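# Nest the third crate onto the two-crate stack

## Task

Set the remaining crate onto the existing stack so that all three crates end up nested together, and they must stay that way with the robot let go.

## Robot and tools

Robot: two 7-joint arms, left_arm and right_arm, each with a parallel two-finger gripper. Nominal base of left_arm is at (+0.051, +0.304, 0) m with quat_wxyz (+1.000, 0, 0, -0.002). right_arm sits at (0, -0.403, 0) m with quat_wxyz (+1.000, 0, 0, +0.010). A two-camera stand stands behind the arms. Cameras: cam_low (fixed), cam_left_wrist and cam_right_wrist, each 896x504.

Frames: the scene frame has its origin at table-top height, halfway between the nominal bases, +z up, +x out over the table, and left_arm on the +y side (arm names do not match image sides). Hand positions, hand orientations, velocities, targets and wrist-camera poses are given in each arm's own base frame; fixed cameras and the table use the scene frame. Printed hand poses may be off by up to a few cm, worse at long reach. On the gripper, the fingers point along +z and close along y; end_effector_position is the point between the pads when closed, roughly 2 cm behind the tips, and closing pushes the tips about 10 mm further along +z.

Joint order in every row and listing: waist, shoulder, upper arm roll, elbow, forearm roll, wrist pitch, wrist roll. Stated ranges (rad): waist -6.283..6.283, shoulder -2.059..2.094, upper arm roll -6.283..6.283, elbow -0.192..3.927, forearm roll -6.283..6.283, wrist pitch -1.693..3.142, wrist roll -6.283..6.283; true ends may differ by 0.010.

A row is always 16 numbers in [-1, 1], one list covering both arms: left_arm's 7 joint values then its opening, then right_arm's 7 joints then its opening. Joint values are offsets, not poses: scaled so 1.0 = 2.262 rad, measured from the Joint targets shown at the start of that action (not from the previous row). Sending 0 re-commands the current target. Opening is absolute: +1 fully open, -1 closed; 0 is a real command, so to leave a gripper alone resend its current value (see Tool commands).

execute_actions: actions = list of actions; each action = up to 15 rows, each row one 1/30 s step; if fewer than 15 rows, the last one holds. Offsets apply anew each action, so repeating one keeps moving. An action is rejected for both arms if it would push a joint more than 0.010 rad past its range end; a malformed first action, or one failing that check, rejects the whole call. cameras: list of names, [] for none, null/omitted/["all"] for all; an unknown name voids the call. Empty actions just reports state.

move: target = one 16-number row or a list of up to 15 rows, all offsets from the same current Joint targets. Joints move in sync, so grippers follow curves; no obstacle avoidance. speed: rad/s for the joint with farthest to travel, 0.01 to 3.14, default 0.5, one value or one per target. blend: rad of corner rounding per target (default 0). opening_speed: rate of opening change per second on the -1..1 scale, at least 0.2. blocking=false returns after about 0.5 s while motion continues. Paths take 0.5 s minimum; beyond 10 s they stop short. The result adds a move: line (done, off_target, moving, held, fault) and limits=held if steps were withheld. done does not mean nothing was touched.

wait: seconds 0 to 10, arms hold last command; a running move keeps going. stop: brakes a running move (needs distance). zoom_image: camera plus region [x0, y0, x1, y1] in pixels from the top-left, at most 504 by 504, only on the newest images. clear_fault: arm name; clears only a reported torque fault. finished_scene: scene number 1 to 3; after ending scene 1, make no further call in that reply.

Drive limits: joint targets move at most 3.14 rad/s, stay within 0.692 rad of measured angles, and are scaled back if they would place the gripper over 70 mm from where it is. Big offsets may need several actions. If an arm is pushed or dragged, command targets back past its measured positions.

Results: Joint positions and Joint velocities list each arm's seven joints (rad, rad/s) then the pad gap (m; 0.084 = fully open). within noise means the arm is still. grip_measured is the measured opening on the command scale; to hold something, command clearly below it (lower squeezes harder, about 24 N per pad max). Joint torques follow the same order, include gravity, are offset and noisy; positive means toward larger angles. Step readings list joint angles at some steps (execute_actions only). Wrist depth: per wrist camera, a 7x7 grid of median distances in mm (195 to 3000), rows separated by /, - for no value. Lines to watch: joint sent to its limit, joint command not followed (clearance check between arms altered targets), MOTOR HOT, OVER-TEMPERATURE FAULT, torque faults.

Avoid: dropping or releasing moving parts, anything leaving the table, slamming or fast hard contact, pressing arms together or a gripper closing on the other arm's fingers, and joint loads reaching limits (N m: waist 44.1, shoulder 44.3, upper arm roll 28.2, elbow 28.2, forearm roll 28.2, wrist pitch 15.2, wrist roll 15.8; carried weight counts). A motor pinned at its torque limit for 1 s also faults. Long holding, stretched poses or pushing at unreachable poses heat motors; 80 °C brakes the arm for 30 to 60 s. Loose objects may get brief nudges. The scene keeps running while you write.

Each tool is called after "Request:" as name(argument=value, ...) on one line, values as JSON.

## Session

Request:
execute_actions(actions=[])

Request:
zoom_image(camera="cam_low", region=[180, 170, 420, 320])

Scene clock: 0.00 s.
left_arm: end_effector_position=(+0.1736, -0.1931, +0.3611) grip_measured=+1.00 end_effector_quat_wxyz=(-0.251, +0.855, +0.428, +0.154) | right_arm: end_effector_position=(+0.5528, +0.3257, +0.2093) grip_measured=+1.00 end_effector_quat_wxyz=(-0.239, +0.841, -0.307, +0.376)
Joint positions: left_arm=[-0.412 -0.41 -0.579 1.134 0.188 1.928 -1.803 0.084] | right_arm=[1.436 0.476 -1.086 1.117 -1.311 -0.115 2.667 0.084]
Joint velocities: within noise
Joint torques (N m): no reading
Motor temperatures (°C): left_arm=[28 27 27 33 37 30 34] | right_arm=[27 35 31 34 29 34 34]
Wrist depth (mm): cam_left_wrist=[1547 1715 1924 1847 686 636 596 / 1696 1875 1865 696 648 595 560 / 1687 1868 1772 655 610 567 530 / 307 687 662 614 573 536 502 / 289 629 620 579 540 511 479 / 273 320 580 545 514 484 457 / 260 306 440 515 488 461 438] | cam_right_wrist=[915 969 1031 1094 1172 1254 1287 / 960 1028 1102 1169 1251 1333 1248 / 1022 1092 1179 1253 1364 1346 1224 / 1090 1163 1262 1355 1420 1297 338 / 1163 1268 1369 1462 1369 361 329 / 1253 1362 1473 1490 1335 352 311 / 1348 1469 1573 1440 374 333 296]
Joint targets: left_arm=[-0.412 -0.410 -0.579 1.134 0.188 1.928 -1.803] | right_arm=[1.436 0.476 -1.086 1.117 -1.311 -0.115 2.667]
Tool commands: left_gripper/opening=+1.0 right_gripper/opening=+1.0

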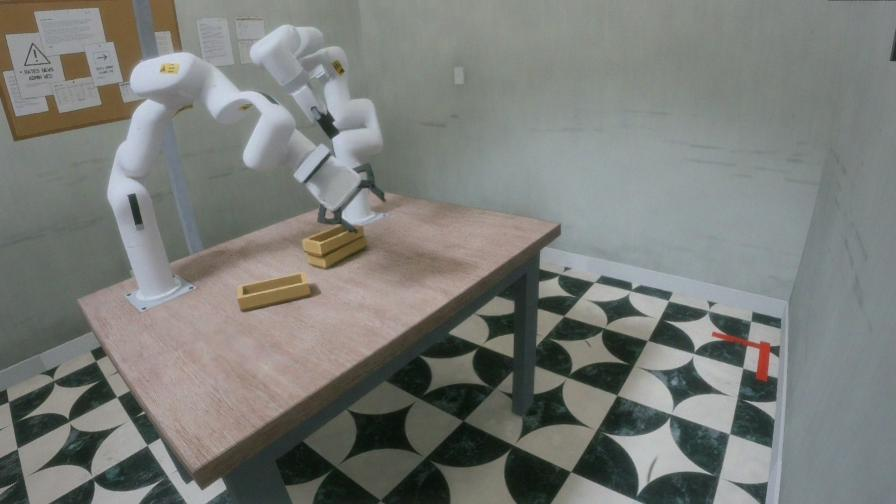

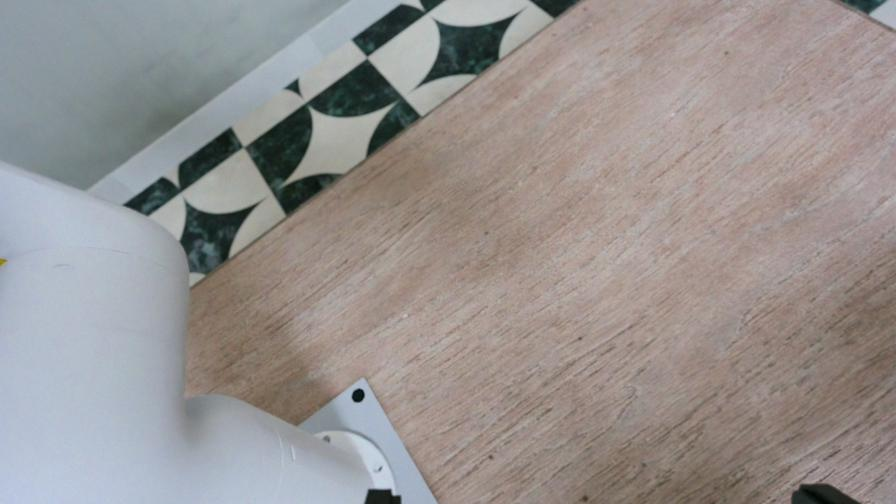

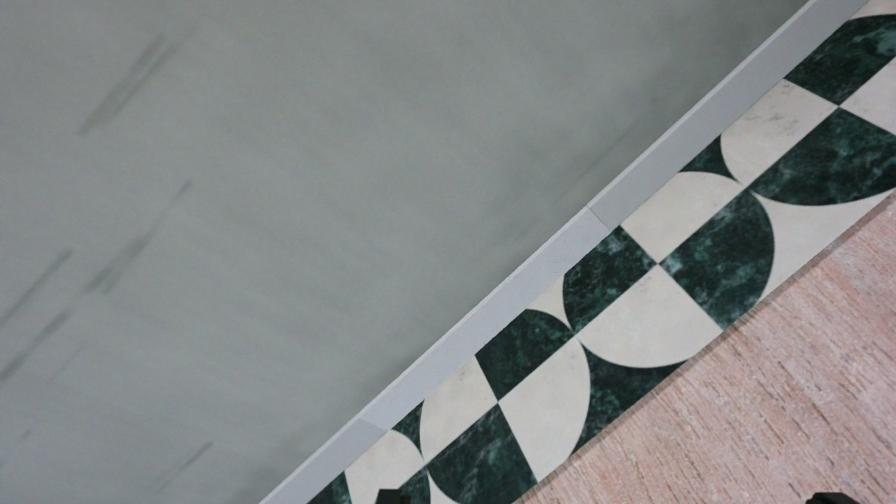

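Scaled by 2.100 from the camera's 896x504 image, which has a finer 1280x720 frame.

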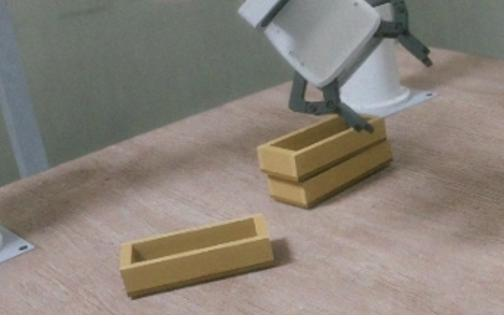

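Request:
move(target=[0,0,0,0,0,0,0,1,-0.53,0,0,0,0,0,0,1], speed=0.6, cameras=["cam_low"])

Scene clock: 5.60 s.
left_arm: end_effector_position=(+0.1736, -0.1931, +0.3611) grip_measured=+1.00 end_effector_quat_wxyz=(-0.251, +0.855, +0.428, +0.154) | right_arm: end_effector_position=(+0.5045, -0.3965, +0.2093) grip_measured=+1.00 end_effector_quat_wxyz=(-0.015, -0.521, +0.728, -0.446)
Joint positions: left_arm=[-0.412 -0.41 -0.579 1.134 0.188 1.928 -1.803 0.084] | right_arm=[0.237 0.476 -1.086 1.117 -1.311 -0.115 2.667 0.084]
Joint velocities: within noise
Joint torques (N m): left_arm=[-0.61 -8.43 3.37 18.57 0.61 -0.98 0.15] | right_arm=[-9.54 -14.55 -7.24 18.09 1.43 -1.07 0.04]
Motor temperatures (°C): left_arm=[28 27 27 34 37 30 34] | right_arm=[27 35 31 35 29 34 34]
Wrist depth (mm): cam_left_wrist=[1569 1722 1889 1852 683 639 595 / 1688 1864 1887 695 647 599 559 / 1689 1869 1761 657 611 567 528 / 307 692 660 614 573 535 503 / 289 629 620 578 542 510 478 / 273 320 580 545 513 484 458 / 260 306 440 514 488 463 438] | cam_right_wrist=[1379 1762 2315 2306 1891 1377 1311 / 1300 1619 2080 2151 1712 1443 1244 / 1244 1531 1938 1944 1602 1344 1168 / 1174 1417 1777 1757 1478 1258 1107 / 1123 1345 1652 1629 1371 1187 1050 / 1049 1248 1532 1499 1289 1128 995 / 999 1190 1439 1404 1202 1057 945]
Joint targets: left_arm=[-0.412 -0.410 -0.579 1.134 0.188 1.928 -1.803] | right_arm=[0.237 0.476 -1.086 1.117 -1.311 -0.115 2.667]
move: done
Images, in order (width x height): cam_low 896x504.

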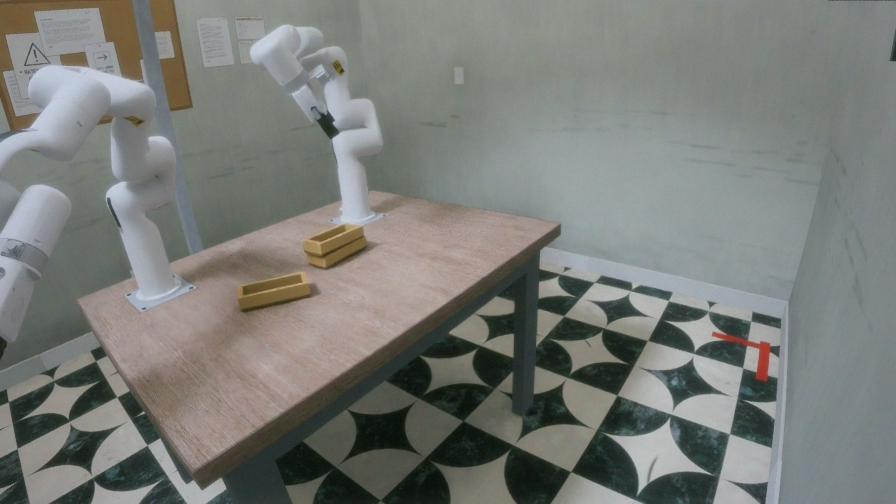

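Request:
move(target=[-0.2599,0.1399,0.2560,0.1011,-0.0831,-0.2086,0.7971,1,0,0,0,0,0,0,0,1], speed=0.6, cameras=["cam_left_wrist","cam_low"])

Request:
zoom_image(camera="cam_low", region=[270, 180, 390, 290])

Scene clock: 10.17 s.
left_arm: end_effector_position=(+0.2436, -0.3786, +0.3501) grip_measured=+1.00 end_effector_quat_wxyz=(+0.000, +0.878, -0.479, +0.000) | right_arm: end_effector_position=(+0.5044, -0.3966, +0.2093) grip_measured=+1.00 end_effector_quat_wxyz=(-0.015, -0.521, +0.728, -0.446)
Joint positions: left_arm=[-1 -0.093 0 1.363 0 1.456 0 0.084] | right_arm=[0.237 0.476 -1.086 1.117 -1.311 -0.115 2.667 0.084]
Joint velocities: within noise
Joint torques (N m): left_arm=[-10.56 -15.53 1.69 23.82 -1.37 -5.32 1.62] | right_arm=[-8.16 -14.64 -9.61 18.17 1.47 -0.99 0.07]
Motor temperatures (°C): left_arm=[28 27 27 35 37 30 34] | right_arm=[27 35 31 35 29 34 34]
Wrist depth (mm): cam_left_wrist=[474 476 477 476 477 478 478 / 475 475 477 476 467 478 479 / 476 478 478 467 477 479 481 / 476 476 477 477 478 479 480 / 475 477 478 478 480 479 480 / 477 478 478 428 480 480 481 / 477 478 478 429 480 480 482] | cam_right_wrist=[1390 1774 2319 2320 1880 1374 1308 / 1304 1608 2099 2147 1730 1435 1241 / 1238 1518 1922 1948 1596 1339 1170 / 1179 1421 1751 1755 1469 1265 1099 / 1120 1357 1644 1619 1365 1188 1043 / 1051 1252 1536 1513 1286 1124 994 / 999 1193 1441 1397 1205 1059 949]
Joint targets: left_arm=[-1.000 -0.093 0.001 1.363 0.000 1.456 0.000] | right_arm=[0.237 0.476 -1.086 1.117 -1.311 -0.115 2.667]
move: done
Images, in order (width x height): cam_low 896x504, cam_left_wrist 896x504.

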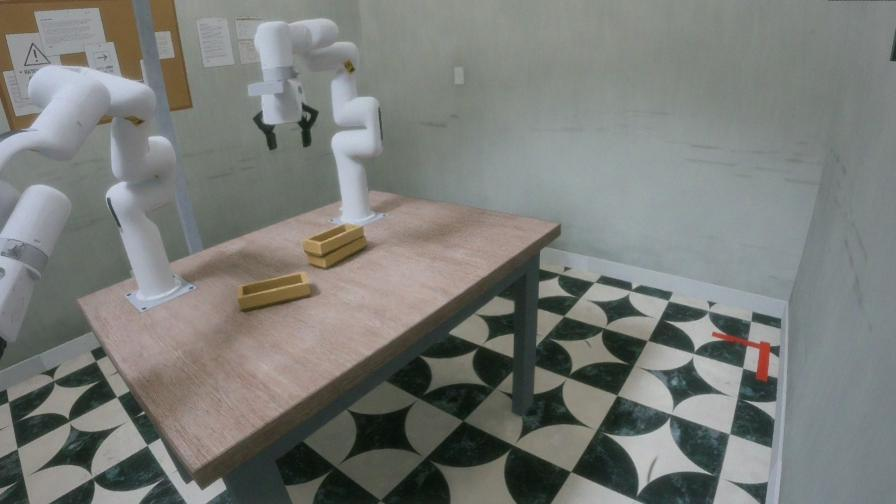

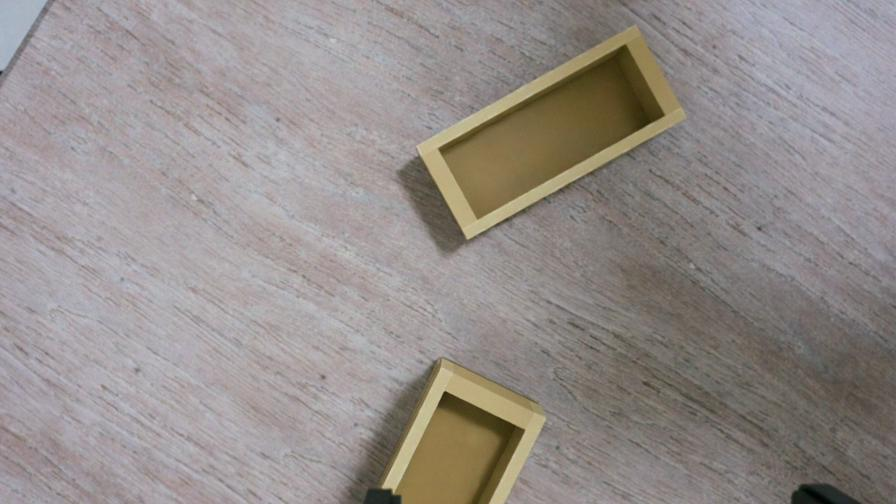

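Scaled by 4.200 from the camera's 896x504 image, which has a finer 1280x720 frame.

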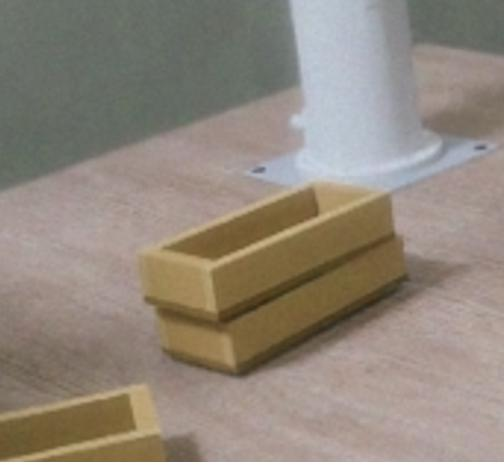

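Request:
move(target=[0.0466,-0.1252,-0.0004,-0.3236,0,-0.1983,0.2314,1,0,0,0,0,0,0,0,1], cameras=["cam_left_wrist"])

Request:
zoom_image(camera="cam_left_wrist", region=[400, 150, 700, 320])

Scene clock: 14.73 s.
left_arm: end_effector_position=(+0.2179, -0.2715, +0.1901) grip_measured=+1.00 end_effector_quat_wxyz=(+0.000, +0.759, -0.651, +0.000) | right_arm: end_effector_position=(+0.5044, -0.3966, +0.2093) grip_measured=+1.00 end_effector_quat_wxyz=(-0.015, -0.521, +0.728, -0.446)
Joint positions: left_arm=[-0.894 -0.377 0 0.631 0 1.007 0.523 0.084] | right_arm=[0.237 0.476 -1.086 1.117 -1.311 -0.115 2.667 0.084]
Joint velocities: within noise
Joint torques (N m): left_arm=[9.64 -20.66 -1.21 16.87 -1.2 -5.29 1.63] | right_arm=[-7.68 -14.77 -10.68 18.16 1.39 -1.09 0.06]
Motor temperatures (°C): left_arm=[28 28 27 36 37 30 34] | right_arm=[27 35 31 36 29 34 34]
Wrist depth (mm): cam_left_wrist=[317 317 318 318 319 319 320 / 317 318 318 318 319 319 320 / 318 318 318 319 320 320 320 / 317 318 318 268 268 320 320 / 318 318 319 270 270 320 321 / 318 318 319 271 271 321 321 / 318 318 319 272 273 321 321] | cam_right_wrist=[1395 1749 2321 2328 1885 1382 1305 / 1310 1630 2098 2104 1731 1456 1230 / 1247 1538 1923 1948 1583 1344 1170 / 1186 1420 1763 1784 1477 1260 1105 / 1121 1352 1645 1624 1373 1183 1046 / 1047 1249 1538 1485 1280 1113 992 / 1001 1187 1448 1396 1203 1058 946]
Joint targets: left_arm=[-0.894 -0.377 0.000 0.631 0.000 1.007 0.524] | right_arm=[0.237 0.476 -1.086 1.117 -1.311 -0.115 2.667]
move: done
Images, in order (width x height): cam_left_wrist 896x504.

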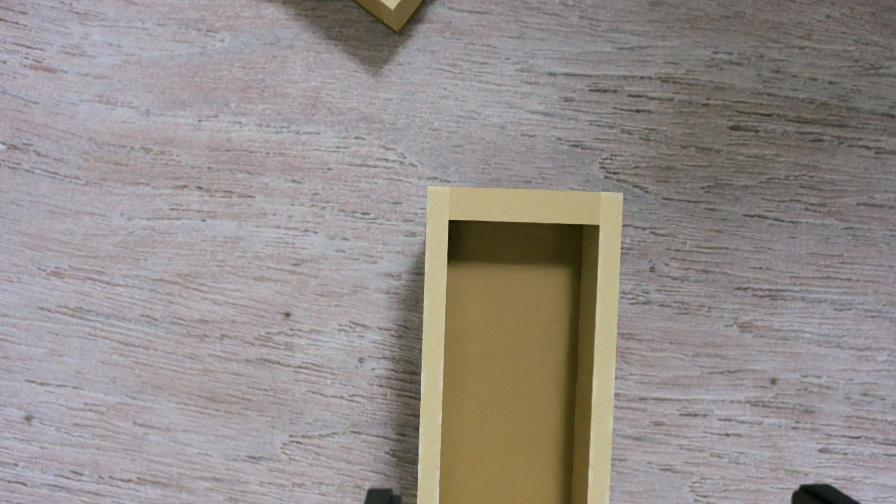

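Scaled by 1.680 from the camera's 896x504 image, which has a finer 1280x720 frame.

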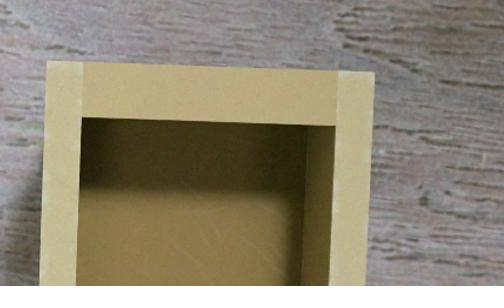

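Request:
move(target=[[0.0078,0.0592,0,-0.0544,0,-0.1136,0.022,1,0,0,0,0,0,0,0,1],[0.0078,0.0878,0,-0.0661,0,-0.1539,0.022,1,0,0,0,0,0,0,0,1],[0.0078,0.1108,0,-0.0727,0,-0.1835,0.022,1,0,0,0,0,0,0,0,1]], speed=[0.25,0.2,0.15], blend=0.02, cameras=["cam_left_wrist","cam_low"])

Request:
move(target=[0,0,0,0,0,0,0,-0.4,0,0,0,0,0,0,0,1], opening_speed=0.4, cameras=["cam_left_wrist"])

Scene clock: 20.60 s.
left_arm: end_effector_position=(+0.2219, -0.2667, +0.0721) grip_measured=+1.00 end_effector_quat_wxyz=(+0.000, +0.748, -0.663, +0.000) | right_arm: end_effector_position=(+0.5044, -0.3966, +0.2093) grip_measured=+1.00 end_effector_quat_wxyz=(-0.015, -0.521, +0.728, -0.446)
Joint positions: left_arm=[-0.877 -0.126 0 0.467 0 0.592 0.573 0.084] | right_arm=[0.237 0.476 -1.086 1.117 -1.311 -0.115 2.667 0.084]
Joint velocities: within noise
Joint torques (N m): left_arm=[9.52 -10.32 0.27 12.92 -1.02 -5.17 1.51] | right_arm=[-7.02 -14.79 -10.65 18.08 1.48 -1.04 0.16]
Motor temperatures (°C): left_arm=[28 28 27 36 37 30 34] | right_arm=[27 36 31 36 29 34 34]
Wrist depth (mm): cam_left_wrist=[200 201 201 201 202 202 202 / 201 201 201 201 202 202 202 / 201 201 - - - - 202 / 201 201 - - - - 202 / 201 201 - - - - 202 / 201 201 - - - - 203 / 201 201 - - - - 203] | cam_right_wrist=[1391 1758 2326 2310 1892 1372 1302 / 1303 1622 2072 2164 1714 1437 1236 / 1245 1531 1924 1946 1582 1344 1169 / 1174 1422 1765 1760 1465 1256 1103 / 1122 1359 1650 1628 1375 1187 1046 / 1052 1241 1528 1493 1285 1118 997 / 1004 1192 1437 1394 1205 1064 944]
Joint targets: left_arm=[-0.877 -0.126 0.000 0.467 0.000 0.592 0.573] | right_arm=[0.237 0.476 -1.086 1.117 -1.311 -0.115 2.667]
move: done
Images, in order (width x height): cam_low 896x504, cam_left_wrist 896x504.

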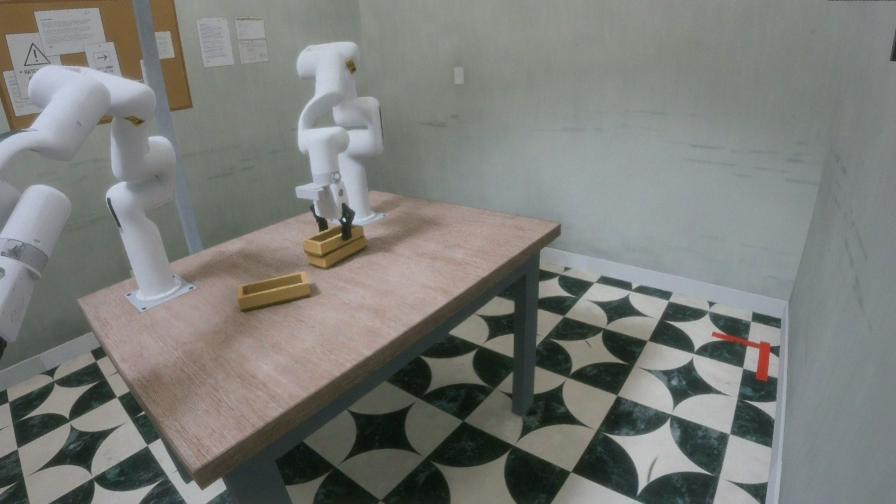

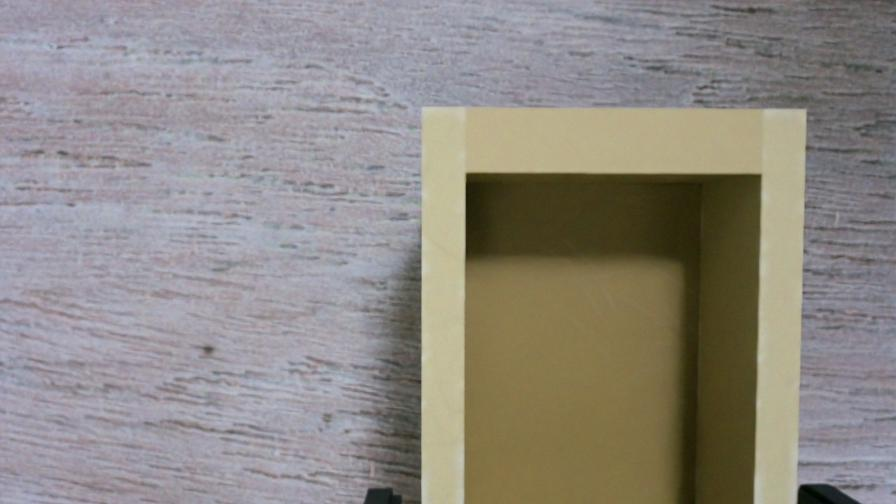

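Scene clock: 24.30 s.
left_arm: end_effector_position=(+0.2219, -0.2667, +0.0720) grip_measured=+0.67 end_effector_quat_wxyz=(+0.000, +0.748, -0.663, +0.000) | right_arm: end_effector_position=(+0.5044, -0.3966, +0.2093) grip_measured=+1.00 end_effector_quat_wxyz=(-0.015, -0.521, +0.728, -0.446)
Joint positions: left_arm=[-0.877 -0.126 0 0.467 0 0.592 0.573 0.072] | right_arm=[0.237 0.476 -1.086 1.117 -1.311 -0.115 2.667 0.084]
Joint velocities: within noise
Joint torques (N m): left_arm=[8.6 -11.31 0.67 14.51 -0.94 -2.27 1.47] | right_arm=[-6.65 -14.86 -10.61 18.19 1.48 -1.1 0.13]
Motor temperatures (°C): left_arm=[28 28 27 36 37 30 34] | right_arm=[27 36 32 36 29 34 34]
Wrist depth (mm): cam_left_wrist=[200 200 201 201 202 202 202 / 201 201 201 201 201 202 202 / 201 201 - - - - 202 / 201 201 - - - - 202 / 201 201 - - - - 202 / 201 201 - - - - 203 / 201 202 202 - - - 203] | cam_right_wrist=[1392 1766 2288 2292 1896 1368 1318 / 1308 1622 2076 2127 1720 1447 1239 / 1248 1525 1936 1938 1598 1337 1167 / 1175 1434 1759 1778 1464 1256 1102 / 1124 1356 1641 1625 1378 1183 1048 / 1048 1257 1534 1506 1282 1120 995 / 1001 1193 1430 1396 1201 1058 946]
Joint targets: left_arm=[-0.877 -0.126 0.000 0.467 0.000 0.592 0.573] | right_arm=[0.237 0.476 -1.086 1.117 -1.311 -0.115 2.667]
move: done
Images, in order (width x height): cam_left_wrist 896x504.

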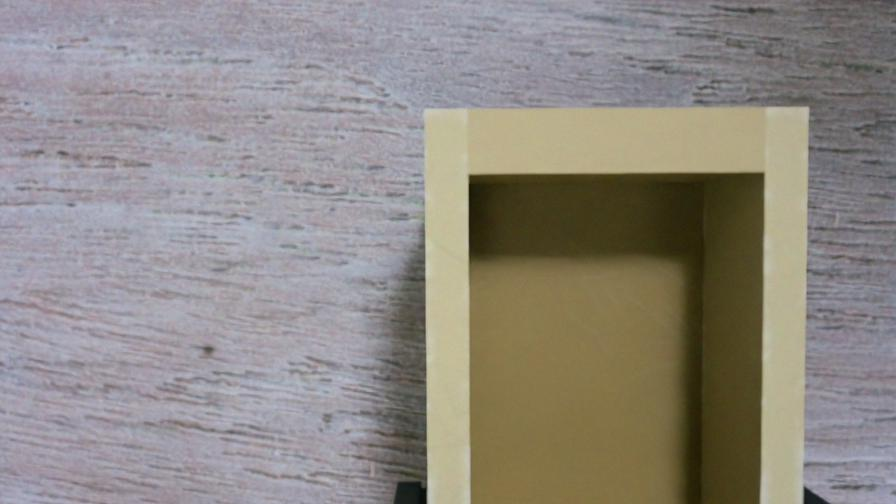

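Request:
move(target=[[0,-0.0230,0,0.0065,0,0.0296,0,-1,0,0,0,0,0,0,0,1],[0,-0.0516,0,0.0183,0,0.0699,0,-1,0,0,0,0,0,0,0,1],[0.0464,-0.1661,0,-0.0239,0,0.1422,0.0464,-1,0,0,0,0,0,0,0,1]], speed=[0.1,0.2,0.3], blend=0.01, opening_speed=2, cameras=["cam_left_wrist","cam_low"])

Request:
zoom_image(camera="cam_left_wrist", region=[400, 20, 660, 120])

Request:
zoom_image(camera="cam_low", region=[280, 170, 400, 290])

Scene clock: 28.93 s.
left_arm: end_effector_position=(+0.2149, -0.2091, +0.1500) grip_measured=+0.67 end_effector_quat_wxyz=(+0.000, +0.748, -0.663, +0.000) | right_arm: end_effector_position=(+0.5044, -0.3966, +0.2093) grip_measured=+1.00 end_effector_quat_wxyz=(-0.015, -0.521, +0.728, -0.446)
Joint positions: left_arm=[-0.772 -0.502 0 0.413 0 0.914 0.678 0.072] | right_arm=[0.237 0.476 -1.086 1.117 -1.311 -0.115 2.667 0.084]
Joint velocities: within noise
Joint torques (N m): left_arm=[9.71 -17.31 0.68 16.81 -0.74 -0.48 1.54] | right_arm=[-6.22 -14.85 -10.6 18.24 1.47 -1.11 0.11]
Motor temperatures (°C): left_arm=[28 28 27 36 37 30 34] | right_arm=[27 36 32 37 29 34 34]
Wrist depth (mm): cam_left_wrist=[277 277 278 279 279 280 280 / 277 278 278 261 261 280 280 / 277 278 - - - - 280 / 277 278 - - - - 281 / 278 279 - - - - 281 / 278 278 - - - - 281 / 279 278 - - - - 281] | cam_right_wrist=[1391 1757 2301 2308 1901 1380 1311 / 1303 1608 2077 2164 1711 1440 1242 / 1242 1530 1923 1927 1595 1351 1169 / 1175 1431 1771 1772 1482 1252 1099 / 1123 1359 1650 1622 1382 1192 1049 / 1046 1259 1526 1510 1279 1124 990 / 1002 1193 1436 1402 1202 1063 938]
Joint targets: left_arm=[-0.772 -0.502 0.000 0.413 0.000 0.914 0.678] | right_arm=[0.237 0.476 -1.086 1.117 -1.311 -0.115 2.667]
move: done
Images, in order (width x height): cam_low 896x504, cam_left_wrist 896x504.

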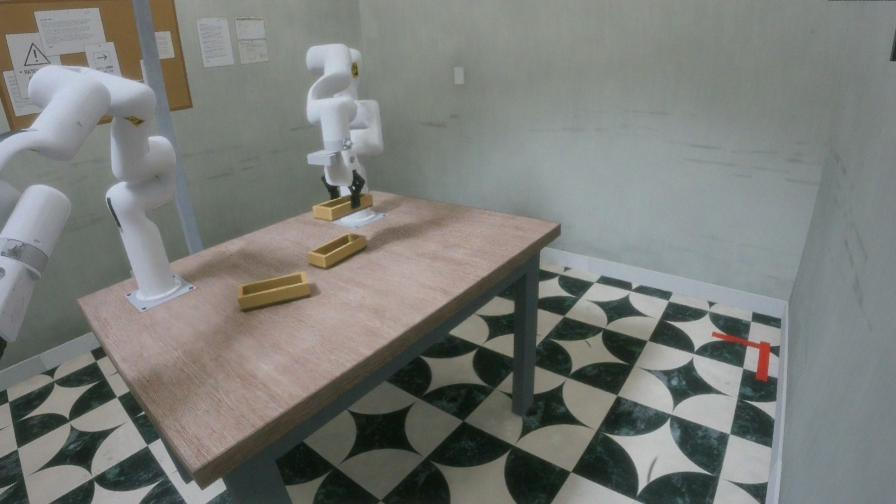

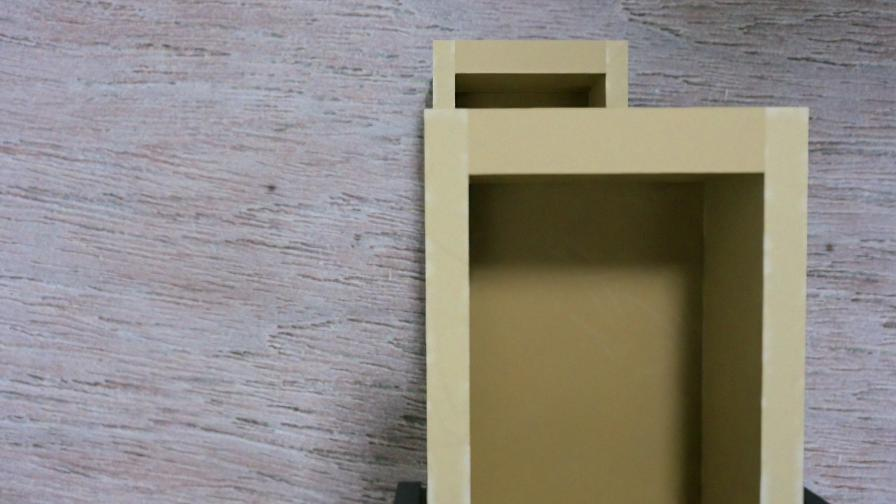

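Scaled by 1.938 from the camera's 896x504 image, which has a finer 1280x720 frame.

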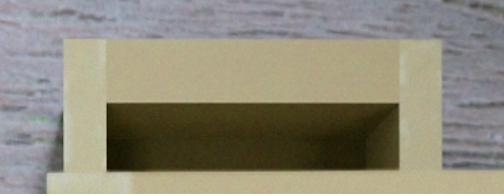

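Scaled by 4.200 from the camera's 896x504 image, which has a finer 1280x720 frame.

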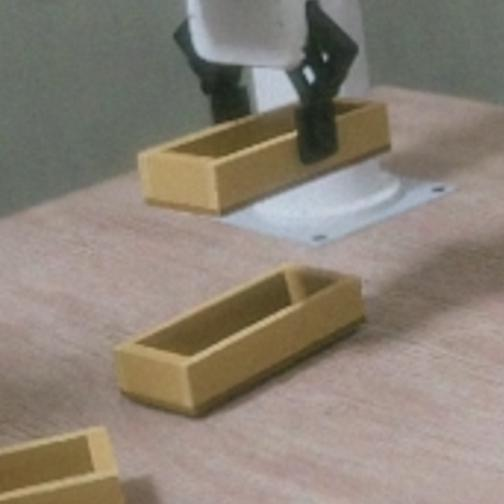

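Request:
move(target=[[-0.0413,0.1039,0,0.0327,0,-0.0712,-0.0413,-1,0,0,0,0,0,0,0,1],[-0.0413,0.1458,0,0.0166,0,-0.1292,-0.0413,-1,0,0,0,0,0,0,0,1]], speed=[0.3,0.1], cameras=["cam_left_wrist","cam_low"])

Request:
zoom_image(camera="cam_low", region=[280, 180, 400, 290])

Scene clock: 33.83 s.
left_arm: end_effector_position=(+0.2206, -0.2590, +0.0801) grip_measured=+0.67 end_effector_quat_wxyz=(+0.000, +0.748, -0.663, +0.000) | right_arm: end_effector_position=(+0.5044, -0.3966, +0.2093) grip_measured=+1.00 end_effector_quat_wxyz=(-0.015, -0.521, +0.728, -0.446)
Joint positions: left_arm=[-0.865 -0.172 0 0.45 0 0.622 0.585 0.072] | right_arm=[0.237 0.476 -1.086 1.117 -1.311 -0.115 2.667 0.084]
Joint velocities: within noise
Joint torques (N m): left_arm=[-10.17 -10.04 0.35 13.85 -0.35 -5.49 -1.3] | right_arm=[-5.74 -14.8 -10.65 18.29 1.47 -1.06 0.11]
Motor temperatures (°C): left_arm=[28 28 27 36 37 30 34] | right_arm=[27 36 32 37 29 34 34]
Wrist depth (mm): cam_left_wrist=[208 209 209 209 209 210 210 / 208 209 209 209 209 210 210 / 209 209 - - - - 210 / 209 209 - - - - 210 / 209 209 - - - - 211 / 209 209 - - - - 211 / 209 209 - - - - 211] | cam_right_wrist=[1389 1755 2285 2289 1888 1376 1307 / 1308 1624 2097 2134 1716 1437 1238 / 1240 1536 1933 1950 1595 1347 1161 / 1174 1430 1756 1762 1476 1262 1107 / 1122 1354 1665 1623 1379 1193 1044 / 1050 1246 1539 1497 1278 1119 999 / 999 1191 1431 1393 1198 1061 952]
Joint targets: left_arm=[-0.865 -0.172 0.000 0.450 0.000 0.622 0.585] | right_arm=[0.237 0.476 -1.086 1.117 -1.311 -0.115 2.667]
move: done
Images, in order (width x height): cam_low 896x504, cam_left_wrist 896x504.

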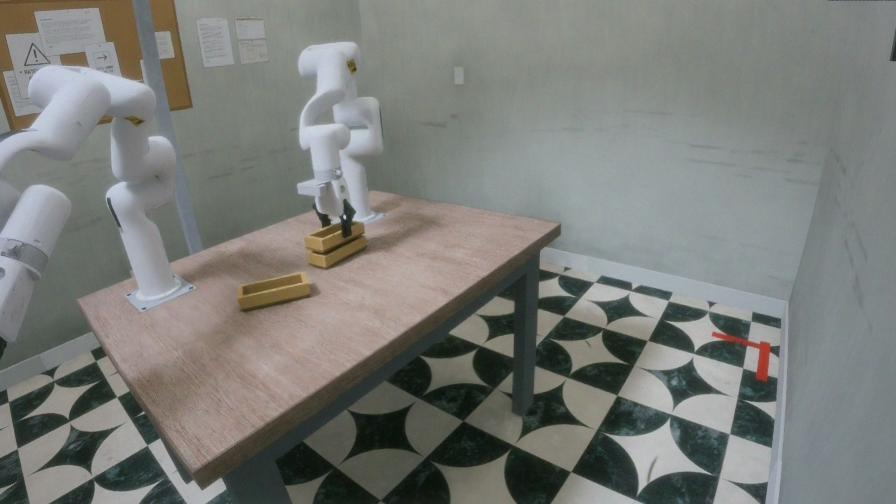

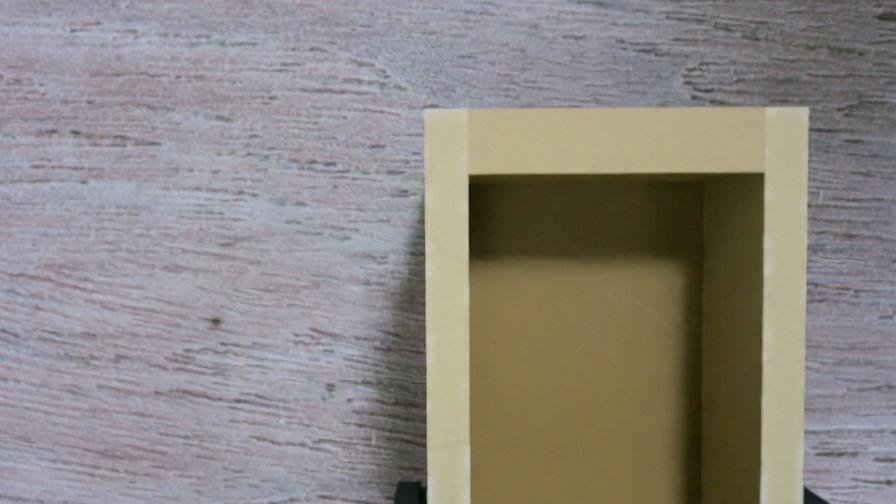

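Scaled by 4.200 from the camera's 896x504 image, which has a finer 1280x720 frame.

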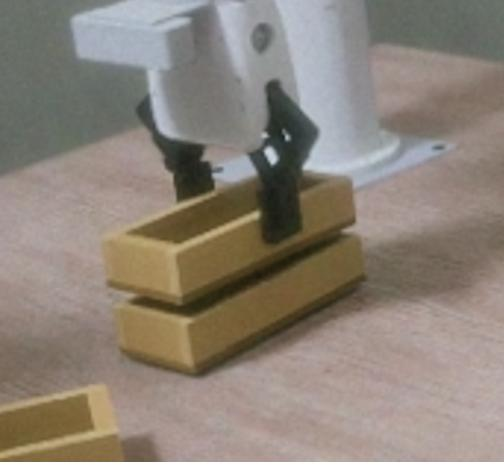

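Request:
move(target=[0,0.0100,0,-0.0026,0,-0.0126,0,-1,0,0,0,0,0,0,0,1], speed=0.02, cameras=[])

Request:
move(target=[0,0.0034,0,-0.0008,0,-0.0042,0,0.55,0,0,0,0,0,0,0,1], speed=0.01, cameras=["cam_left_wrist","cam_low"])

Request:
zoom_image(camera="cam_low", region=[280, 180, 400, 290])

Scene clock: 37.13 s.
left_arm: end_effector_position=(+0.2206, -0.2590, +0.0726) grip_measured=+0.67 end_effector_quat_wxyz=(+0.000, +0.748, -0.663, +0.000) | right_arm: end_effector_position=(+0.5044, -0.3966, +0.2093) grip_measured=+1.00 end_effector_quat_wxyz=(-0.015, -0.521, +0.728, -0.446)
Joint positions: left_arm=[-0.865 -0.149 0 0.444 0 0.593 0.585 0.072] | right_arm=[0.237 0.476 -1.086 1.117 -1.311 -0.115 2.667 0.084]
Joint velocities: within noise
Joint torques (N m): left_arm=[-9.98 -10.34 0.16 13.57 -0.4 -5.39 -1.27] | right_arm=[-5.42 -14.83 -10.73 18.39 1.39 -1.02 0.18]
Motor temperatures (°C): left_arm=[28 28 27 36 37 30 34] | right_arm=[27 36 32 37 29 34 34]
Wrist depth (mm): cam_left_wrist=[201 201 201 202 202 202 202 / 201 201 202 202 202 202 203 / 201 201 - - - - 203 / 201 201 - - - - 203 / 202 202 - - - - 203 / 202 202 - - - - 203 / 202 202 202 - - - 203] | cam_right_wrist=[1398 1754 2344 2327 1891 1381 1312 / 1310 1634 2074 2130 1745 1455 1240 / 1245 1532 1923 1940 1580 1344 1167 / 1180 1420 1752 1764 1463 1262 1101 / 1124 1355 1657 1616 1368 1194 1045 / 1052 1249 1534 1505 1279 1131 990 / 1001 1193 1431 1400 1198 1054 946]
Joint targets: left_arm=[-0.865 -0.149 0.000 0.444 0.000 0.593 0.585] | right_arm=[0.237 0.476 -1.086 1.117 -1.311 -0.115 2.667]
move: done
No camera images: "cameras" was empty.

Scene clock: 38.30 s.
left_arm: end_effector_position=(+0.2206, -0.2590, +0.0701) grip_measured=+0.67 end_effector_quat_wxyz=(+0.000, +0.748, -0.663, +0.000) | right_arm: end_effector_position=(+0.5044, -0.3966, +0.2093) grip_measured=+1.00 end_effector_quat_wxyz=(-0.015, -0.521, +0.728, -0.446)
Joint positions: left_arm=[-0.865 -0.142 0 0.443 0 0.584 0.585 0.072] | right_arm=[0.237 0.476 -1.086 1.117 -1.311 -0.115 2.667 0.084]
Joint velocities: within noise
Joint torques (N m): left_arm=[-9.72 -9.05 0.22 12.08 -0.29 -5.21 -1.25] | right_arm=[-5.34 -14.78 -10.64 18.39 1.54 -1.13 0.22]
Motor temperatures (°C): left_arm=[28 28 27 36 37 30 34] | right_arm=[27 36 32 37 29 34 34]
Wrist depth (mm): cam_left_wrist=[198 199 199 199 200 200 200 / 199 199 199 199 200 200 200 / 199 199 - - - - 200 / 199 199 199 - - - 201 / 199 199 200 - - - 201 / 199 199 199 - - - 201 / 199 199 200 - - - 201] | cam_right_wrist=[1386 1768 2317 2294 1902 1382 1312 / 1311 1617 2081 2134 1721 1452 1251 / 1240 1536 1919 1951 1596 1353 1167 / 1172 1418 1748 1758 1456 1251 1105 / 1121 1345 1646 1622 1376 1190 1045 / 1053 1248 1539 1504 1280 1122 996 / 1002 1187 1435 1391 1205 1056 943]
Joint targets: left_arm=[-0.865 -0.142 0.000 0.442 0.000 0.584 0.585] | right_arm=[0.237 0.476 -1.086 1.117 -1.311 -0.115 2.667]
move: done
Images, in order (width x height): cam_low 896x504, cam_left_wrist 896x504.

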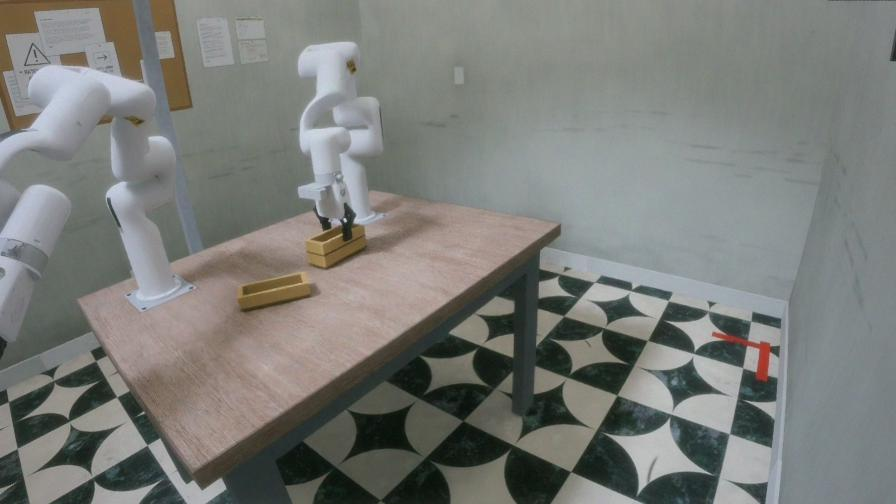

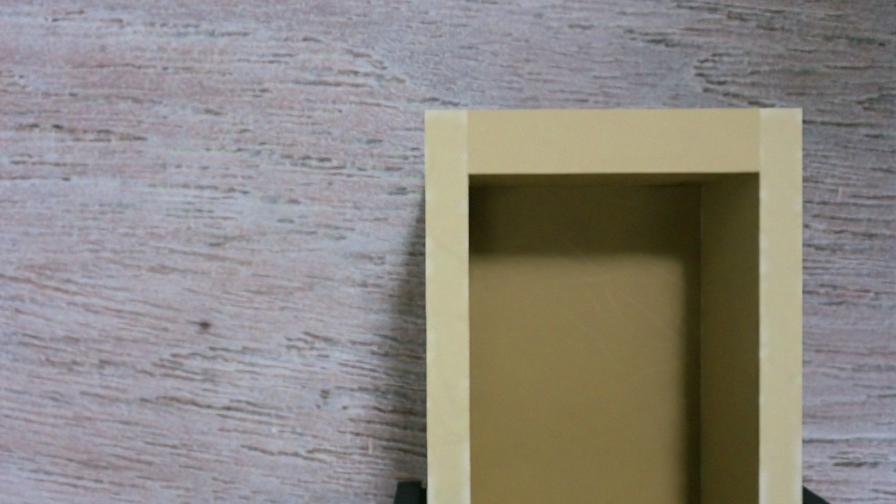

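Scaled by 4.200 from the camera's 896x504 image, which has a finer 1280x720 frame.

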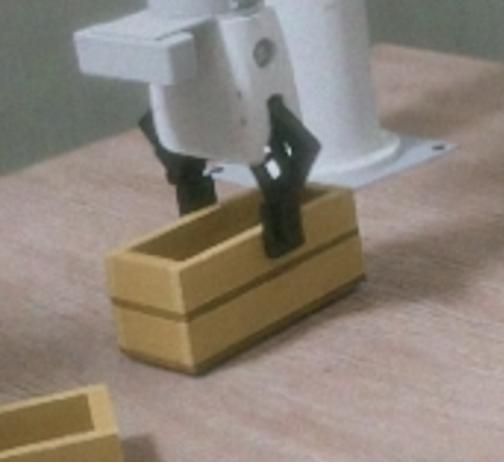

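Request:
move(target=[0,0,0,0,0,0,0,1,0,0,0,0,0,0,0,1], opening_speed=0.4, cameras=[])

Request:
move(target=[[0,-0.0553,0,0.0195,0,0.0748,0,1,0,0,0,0,0,0,0,1],[0,-0.1143,0,0.0689,0,0.1831,0,1,0,0,0,0,0,0,0,1]], speed=[0.2,0.4], blend=0.02, cameras=["cam_left_wrist","cam_low"])

Request:
zoom_image(camera="cam_left_wrist", region=[400, 150, 700, 320])

Request:
zoom_image(camera="cam_low", region=[280, 180, 400, 290])

Scene clock: 41.43 s.
left_arm: end_effector_position=(+0.2206, -0.2590, +0.0700) grip_measured=+1.00 end_effector_quat_wxyz=(+0.000, +0.748, -0.663, +0.000) | right_arm: end_effector_position=(+0.5044, -0.3966, +0.2093) grip_measured=+1.00 end_effector_quat_wxyz=(-0.015, -0.521, +0.728, -0.446)
Joint positions: left_arm=[-0.865 -0.142 0 0.442 0 0.584 0.585 0.084] | right_arm=[0.237 0.476 -1.086 1.117 -1.311 -0.115 2.667 0.084]
Joint velocities: within noise
Joint torques (N m): left_arm=[-9.48 -13.32 -0.11 16.04 -0.2 -4.36 -1.09] | right_arm=[-4.99 -14.96 -10.57 18.37 1.43 -1.12 0.24]
Motor temperatures (°C): left_arm=[28 28 27 36 37 30 34] | right_arm=[27 36 32 37 29 34 34]
Wrist depth (mm): cam_left_wrist=[198 199 199 199 199 200 200 / 198 198 199 199 200 200 200 / 198 199 199 - - - 200 / 199 199 199 - - - 200 / 199 199 199 - - - 201 / 199 199 200 - - - 201 / 199 199 199 - - - 201] | cam_right_wrist=[1388 1755 2320 2327 1906 1373 1309 / 1312 1620 2083 2150 1734 1428 1239 / 1240 1542 1931 1928 1590 1351 1169 / 1179 1426 1755 1773 1459 1259 1103 / 1124 1344 1648 1621 1376 1187 1050 / 1047 1245 1537 1494 1281 1122 991 / 1003 1192 1440 1401 1199 1062 946]
Joint targets: left_arm=[-0.865 -0.142 0.000 0.442 0.000 0.584 0.585] | right_arm=[0.237 0.476 -1.086 1.117 -1.311 -0.115 2.667]
move: done
No camera images: "cameras" was empty.

Scene clock: 43.47 s.
left_arm: end_effector_position=(+0.2207, -0.2590, +0.1855) grip_measured=+1.00 end_effector_quat_wxyz=(+0.000, +0.748, -0.663, +0.000) | right_arm: end_effector_position=(+0.5044, -0.3966, +0.2093) grip_measured=+1.00 end_effector_quat_wxyz=(-0.015, -0.521, +0.728, -0.446)
Joint positions: left_arm=[-0.865 -0.4 0 0.598 0 0.998 0.585 0.084] | right_arm=[0.237 0.476 -1.086 1.117 -1.311 -0.115 2.667 0.084]
Joint velocities: within noise
Joint torques (N m): left_arm=[-9.21 -20.02 -0.12 23.4 -0.02 -0.39 -1.11] | right_arm=[-4.77 -14.8 -10.63 18.5 1.5 -1.11 0.18]
Motor temperatures (°C): left_arm=[28 28 27 36 37 30 34] | right_arm=[27 36 32 37 29 34 34]
Wrist depth (mm): cam_left_wrist=[312 313 313 314 314 315 315 / 313 313 313 314 314 315 316 / 313 313 314 314 314 315 316 / 313 313 314 269 269 315 315 / 313 313 314 269 269 315 316 / 313 314 314 269 269 316 317 / 314 314 315 269 270 316 316] | cam_right_wrist=[1397 1761 2302 2290 1919 1389 1309 / 1311 1622 2062 2142 1734 1440 1244 / 1242 1544 1916 1942 1593 1342 1170 / 1175 1432 1755 1756 1474 1268 1100 / 1122 1345 1665 1605 1375 1189 1051 / 1053 1250 1534 1491 1279 1126 994 / 997 1195 1447 1395 1206 1066 946]
Joint targets: left_arm=[-0.865 -0.400 0.000 0.598 0.000 0.998 0.585] | right_arm=[0.237 0.476 -1.086 1.117 -1.311 -0.115 2.667]
move: done
Images, in order (width x height): cam_low 896x504, cam_left_wrist 896x504.

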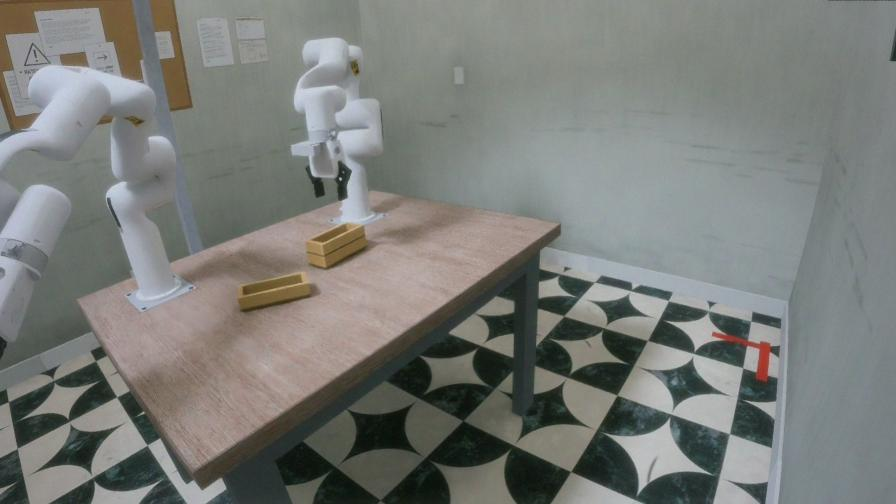

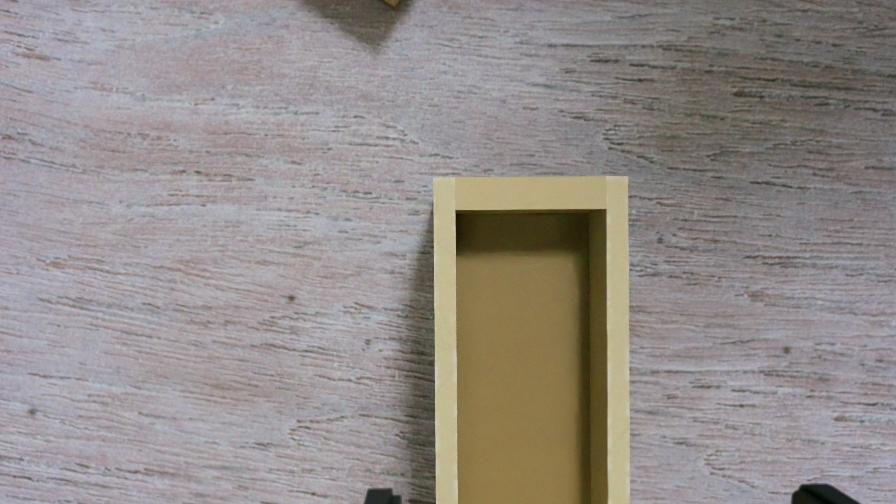

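Scaled by 1.680 from the camera's 896x504 image, which has a finer 1280x720 frame.

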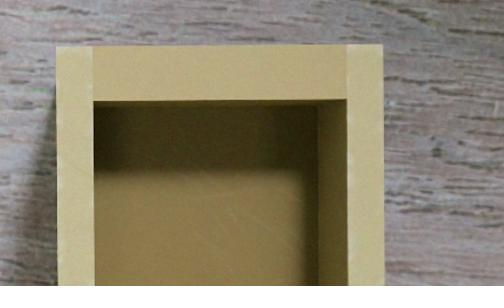

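Scaled by 4.200 from the camera's 896x504 image, which has a finer 1280x720 frame.

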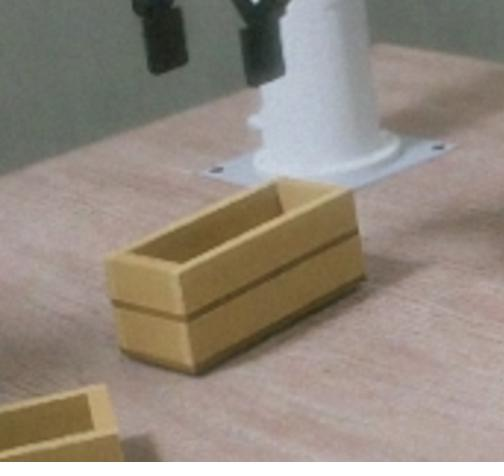

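Request:
move(target=[-0.0896,0.3820,0,0.4038,0,0.0218,0.1792,1,0,0,0,0,0,0,0,1], cameras=["cam_left_wrist","cam_low"])

Request:
zoom_image(camera="cam_left_wrist", region=[400, 150, 700, 320])

Scene clock: 48.57 s.
left_arm: end_effector_position=(+0.2841, -0.5166, +0.1502) grip_measured=+1.00 end_effector_quat_wxyz=(+0.000, -0.516, +0.857, +0.000) | right_arm: end_effector_position=(+0.5044, -0.3966, +0.2093) grip_measured=+1.00 end_effector_quat_wxyz=(-0.015, -0.521, +0.728, -0.446)
Joint positions: left_arm=[-1.068 0.464 0 1.512 0 1.047 0.99 0.084] | right_arm=[0.237 0.476 -1.086 1.117 -1.311 -0.115 2.667 0.084]
Joint velocities: within noise
Joint torques (N m): left_arm=[-10.38 -30.18 -0.68 23.57 0.08 -0.32 1.7] | right_arm=[-4.36 -14.91 -10.59 18.44 1.49 -1.1 0.12]
Motor temperatures (°C): left_arm=[28 28 27 37 37 30 34] | right_arm=[27 36 32 37 29 34 34]
Wrist depth (mm): cam_left_wrist=[277 277 278 278 278 279 279 / 277 277 278 278 279 279 280 / 277 278 278 278 279 279 280 / 277 278 278 268 268 280 280 / 278 278 278 268 268 280 280 / 278 278 278 268 268 280 280 / 278 278 279 269 268 280 280] | cam_right_wrist=[1390 1780 2293 2332 1885 1372 1300 / 1309 1609 2084 2132 1713 1448 1245 / 1244 1523 1932 1939 1597 1348 1174 / 1179 1416 1758 1767 1466 1258 1098 / 1125 1353 1660 1626 1369 1189 1045 / 1048 1248 1528 1504 1280 1120 996 / 997 1187 1444 1393 1203 1062 949]
Joint targets: left_arm=[-1.068 0.464 0.000 1.512 0.000 1.047 0.990] | right_arm=[0.237 0.476 -1.086 1.117 -1.311 -0.115 2.667]
move: done
Images, in order (width x height): cam_low 896x504, cam_left_wrist 896x504.

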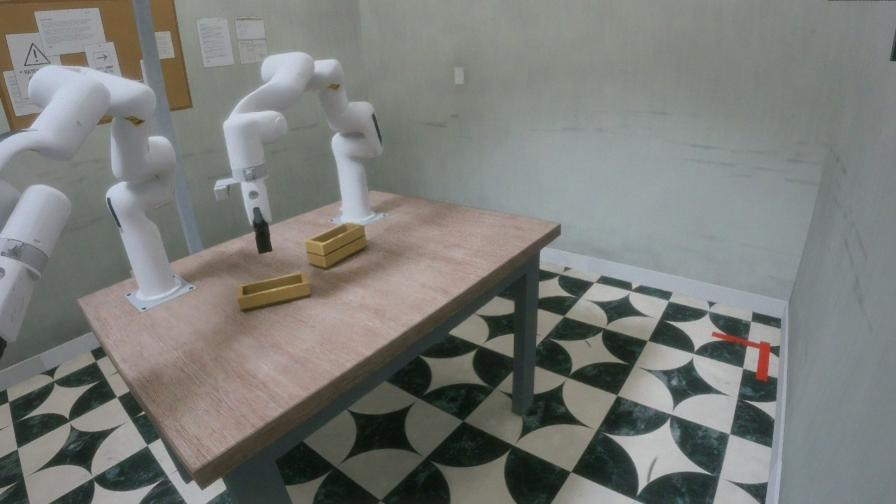

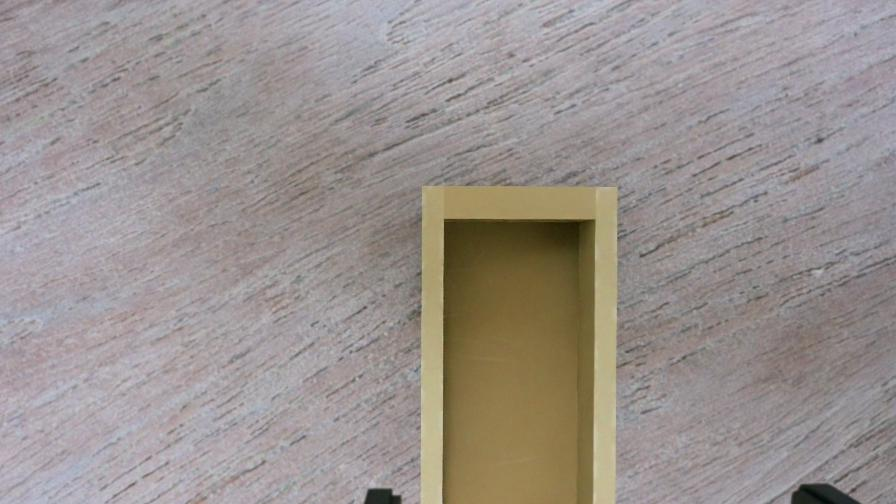

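Scaled by 1.680 from the camera's 896x504 image, which has a finer 1280x720 frame.

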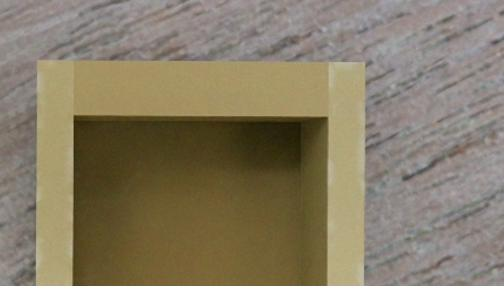

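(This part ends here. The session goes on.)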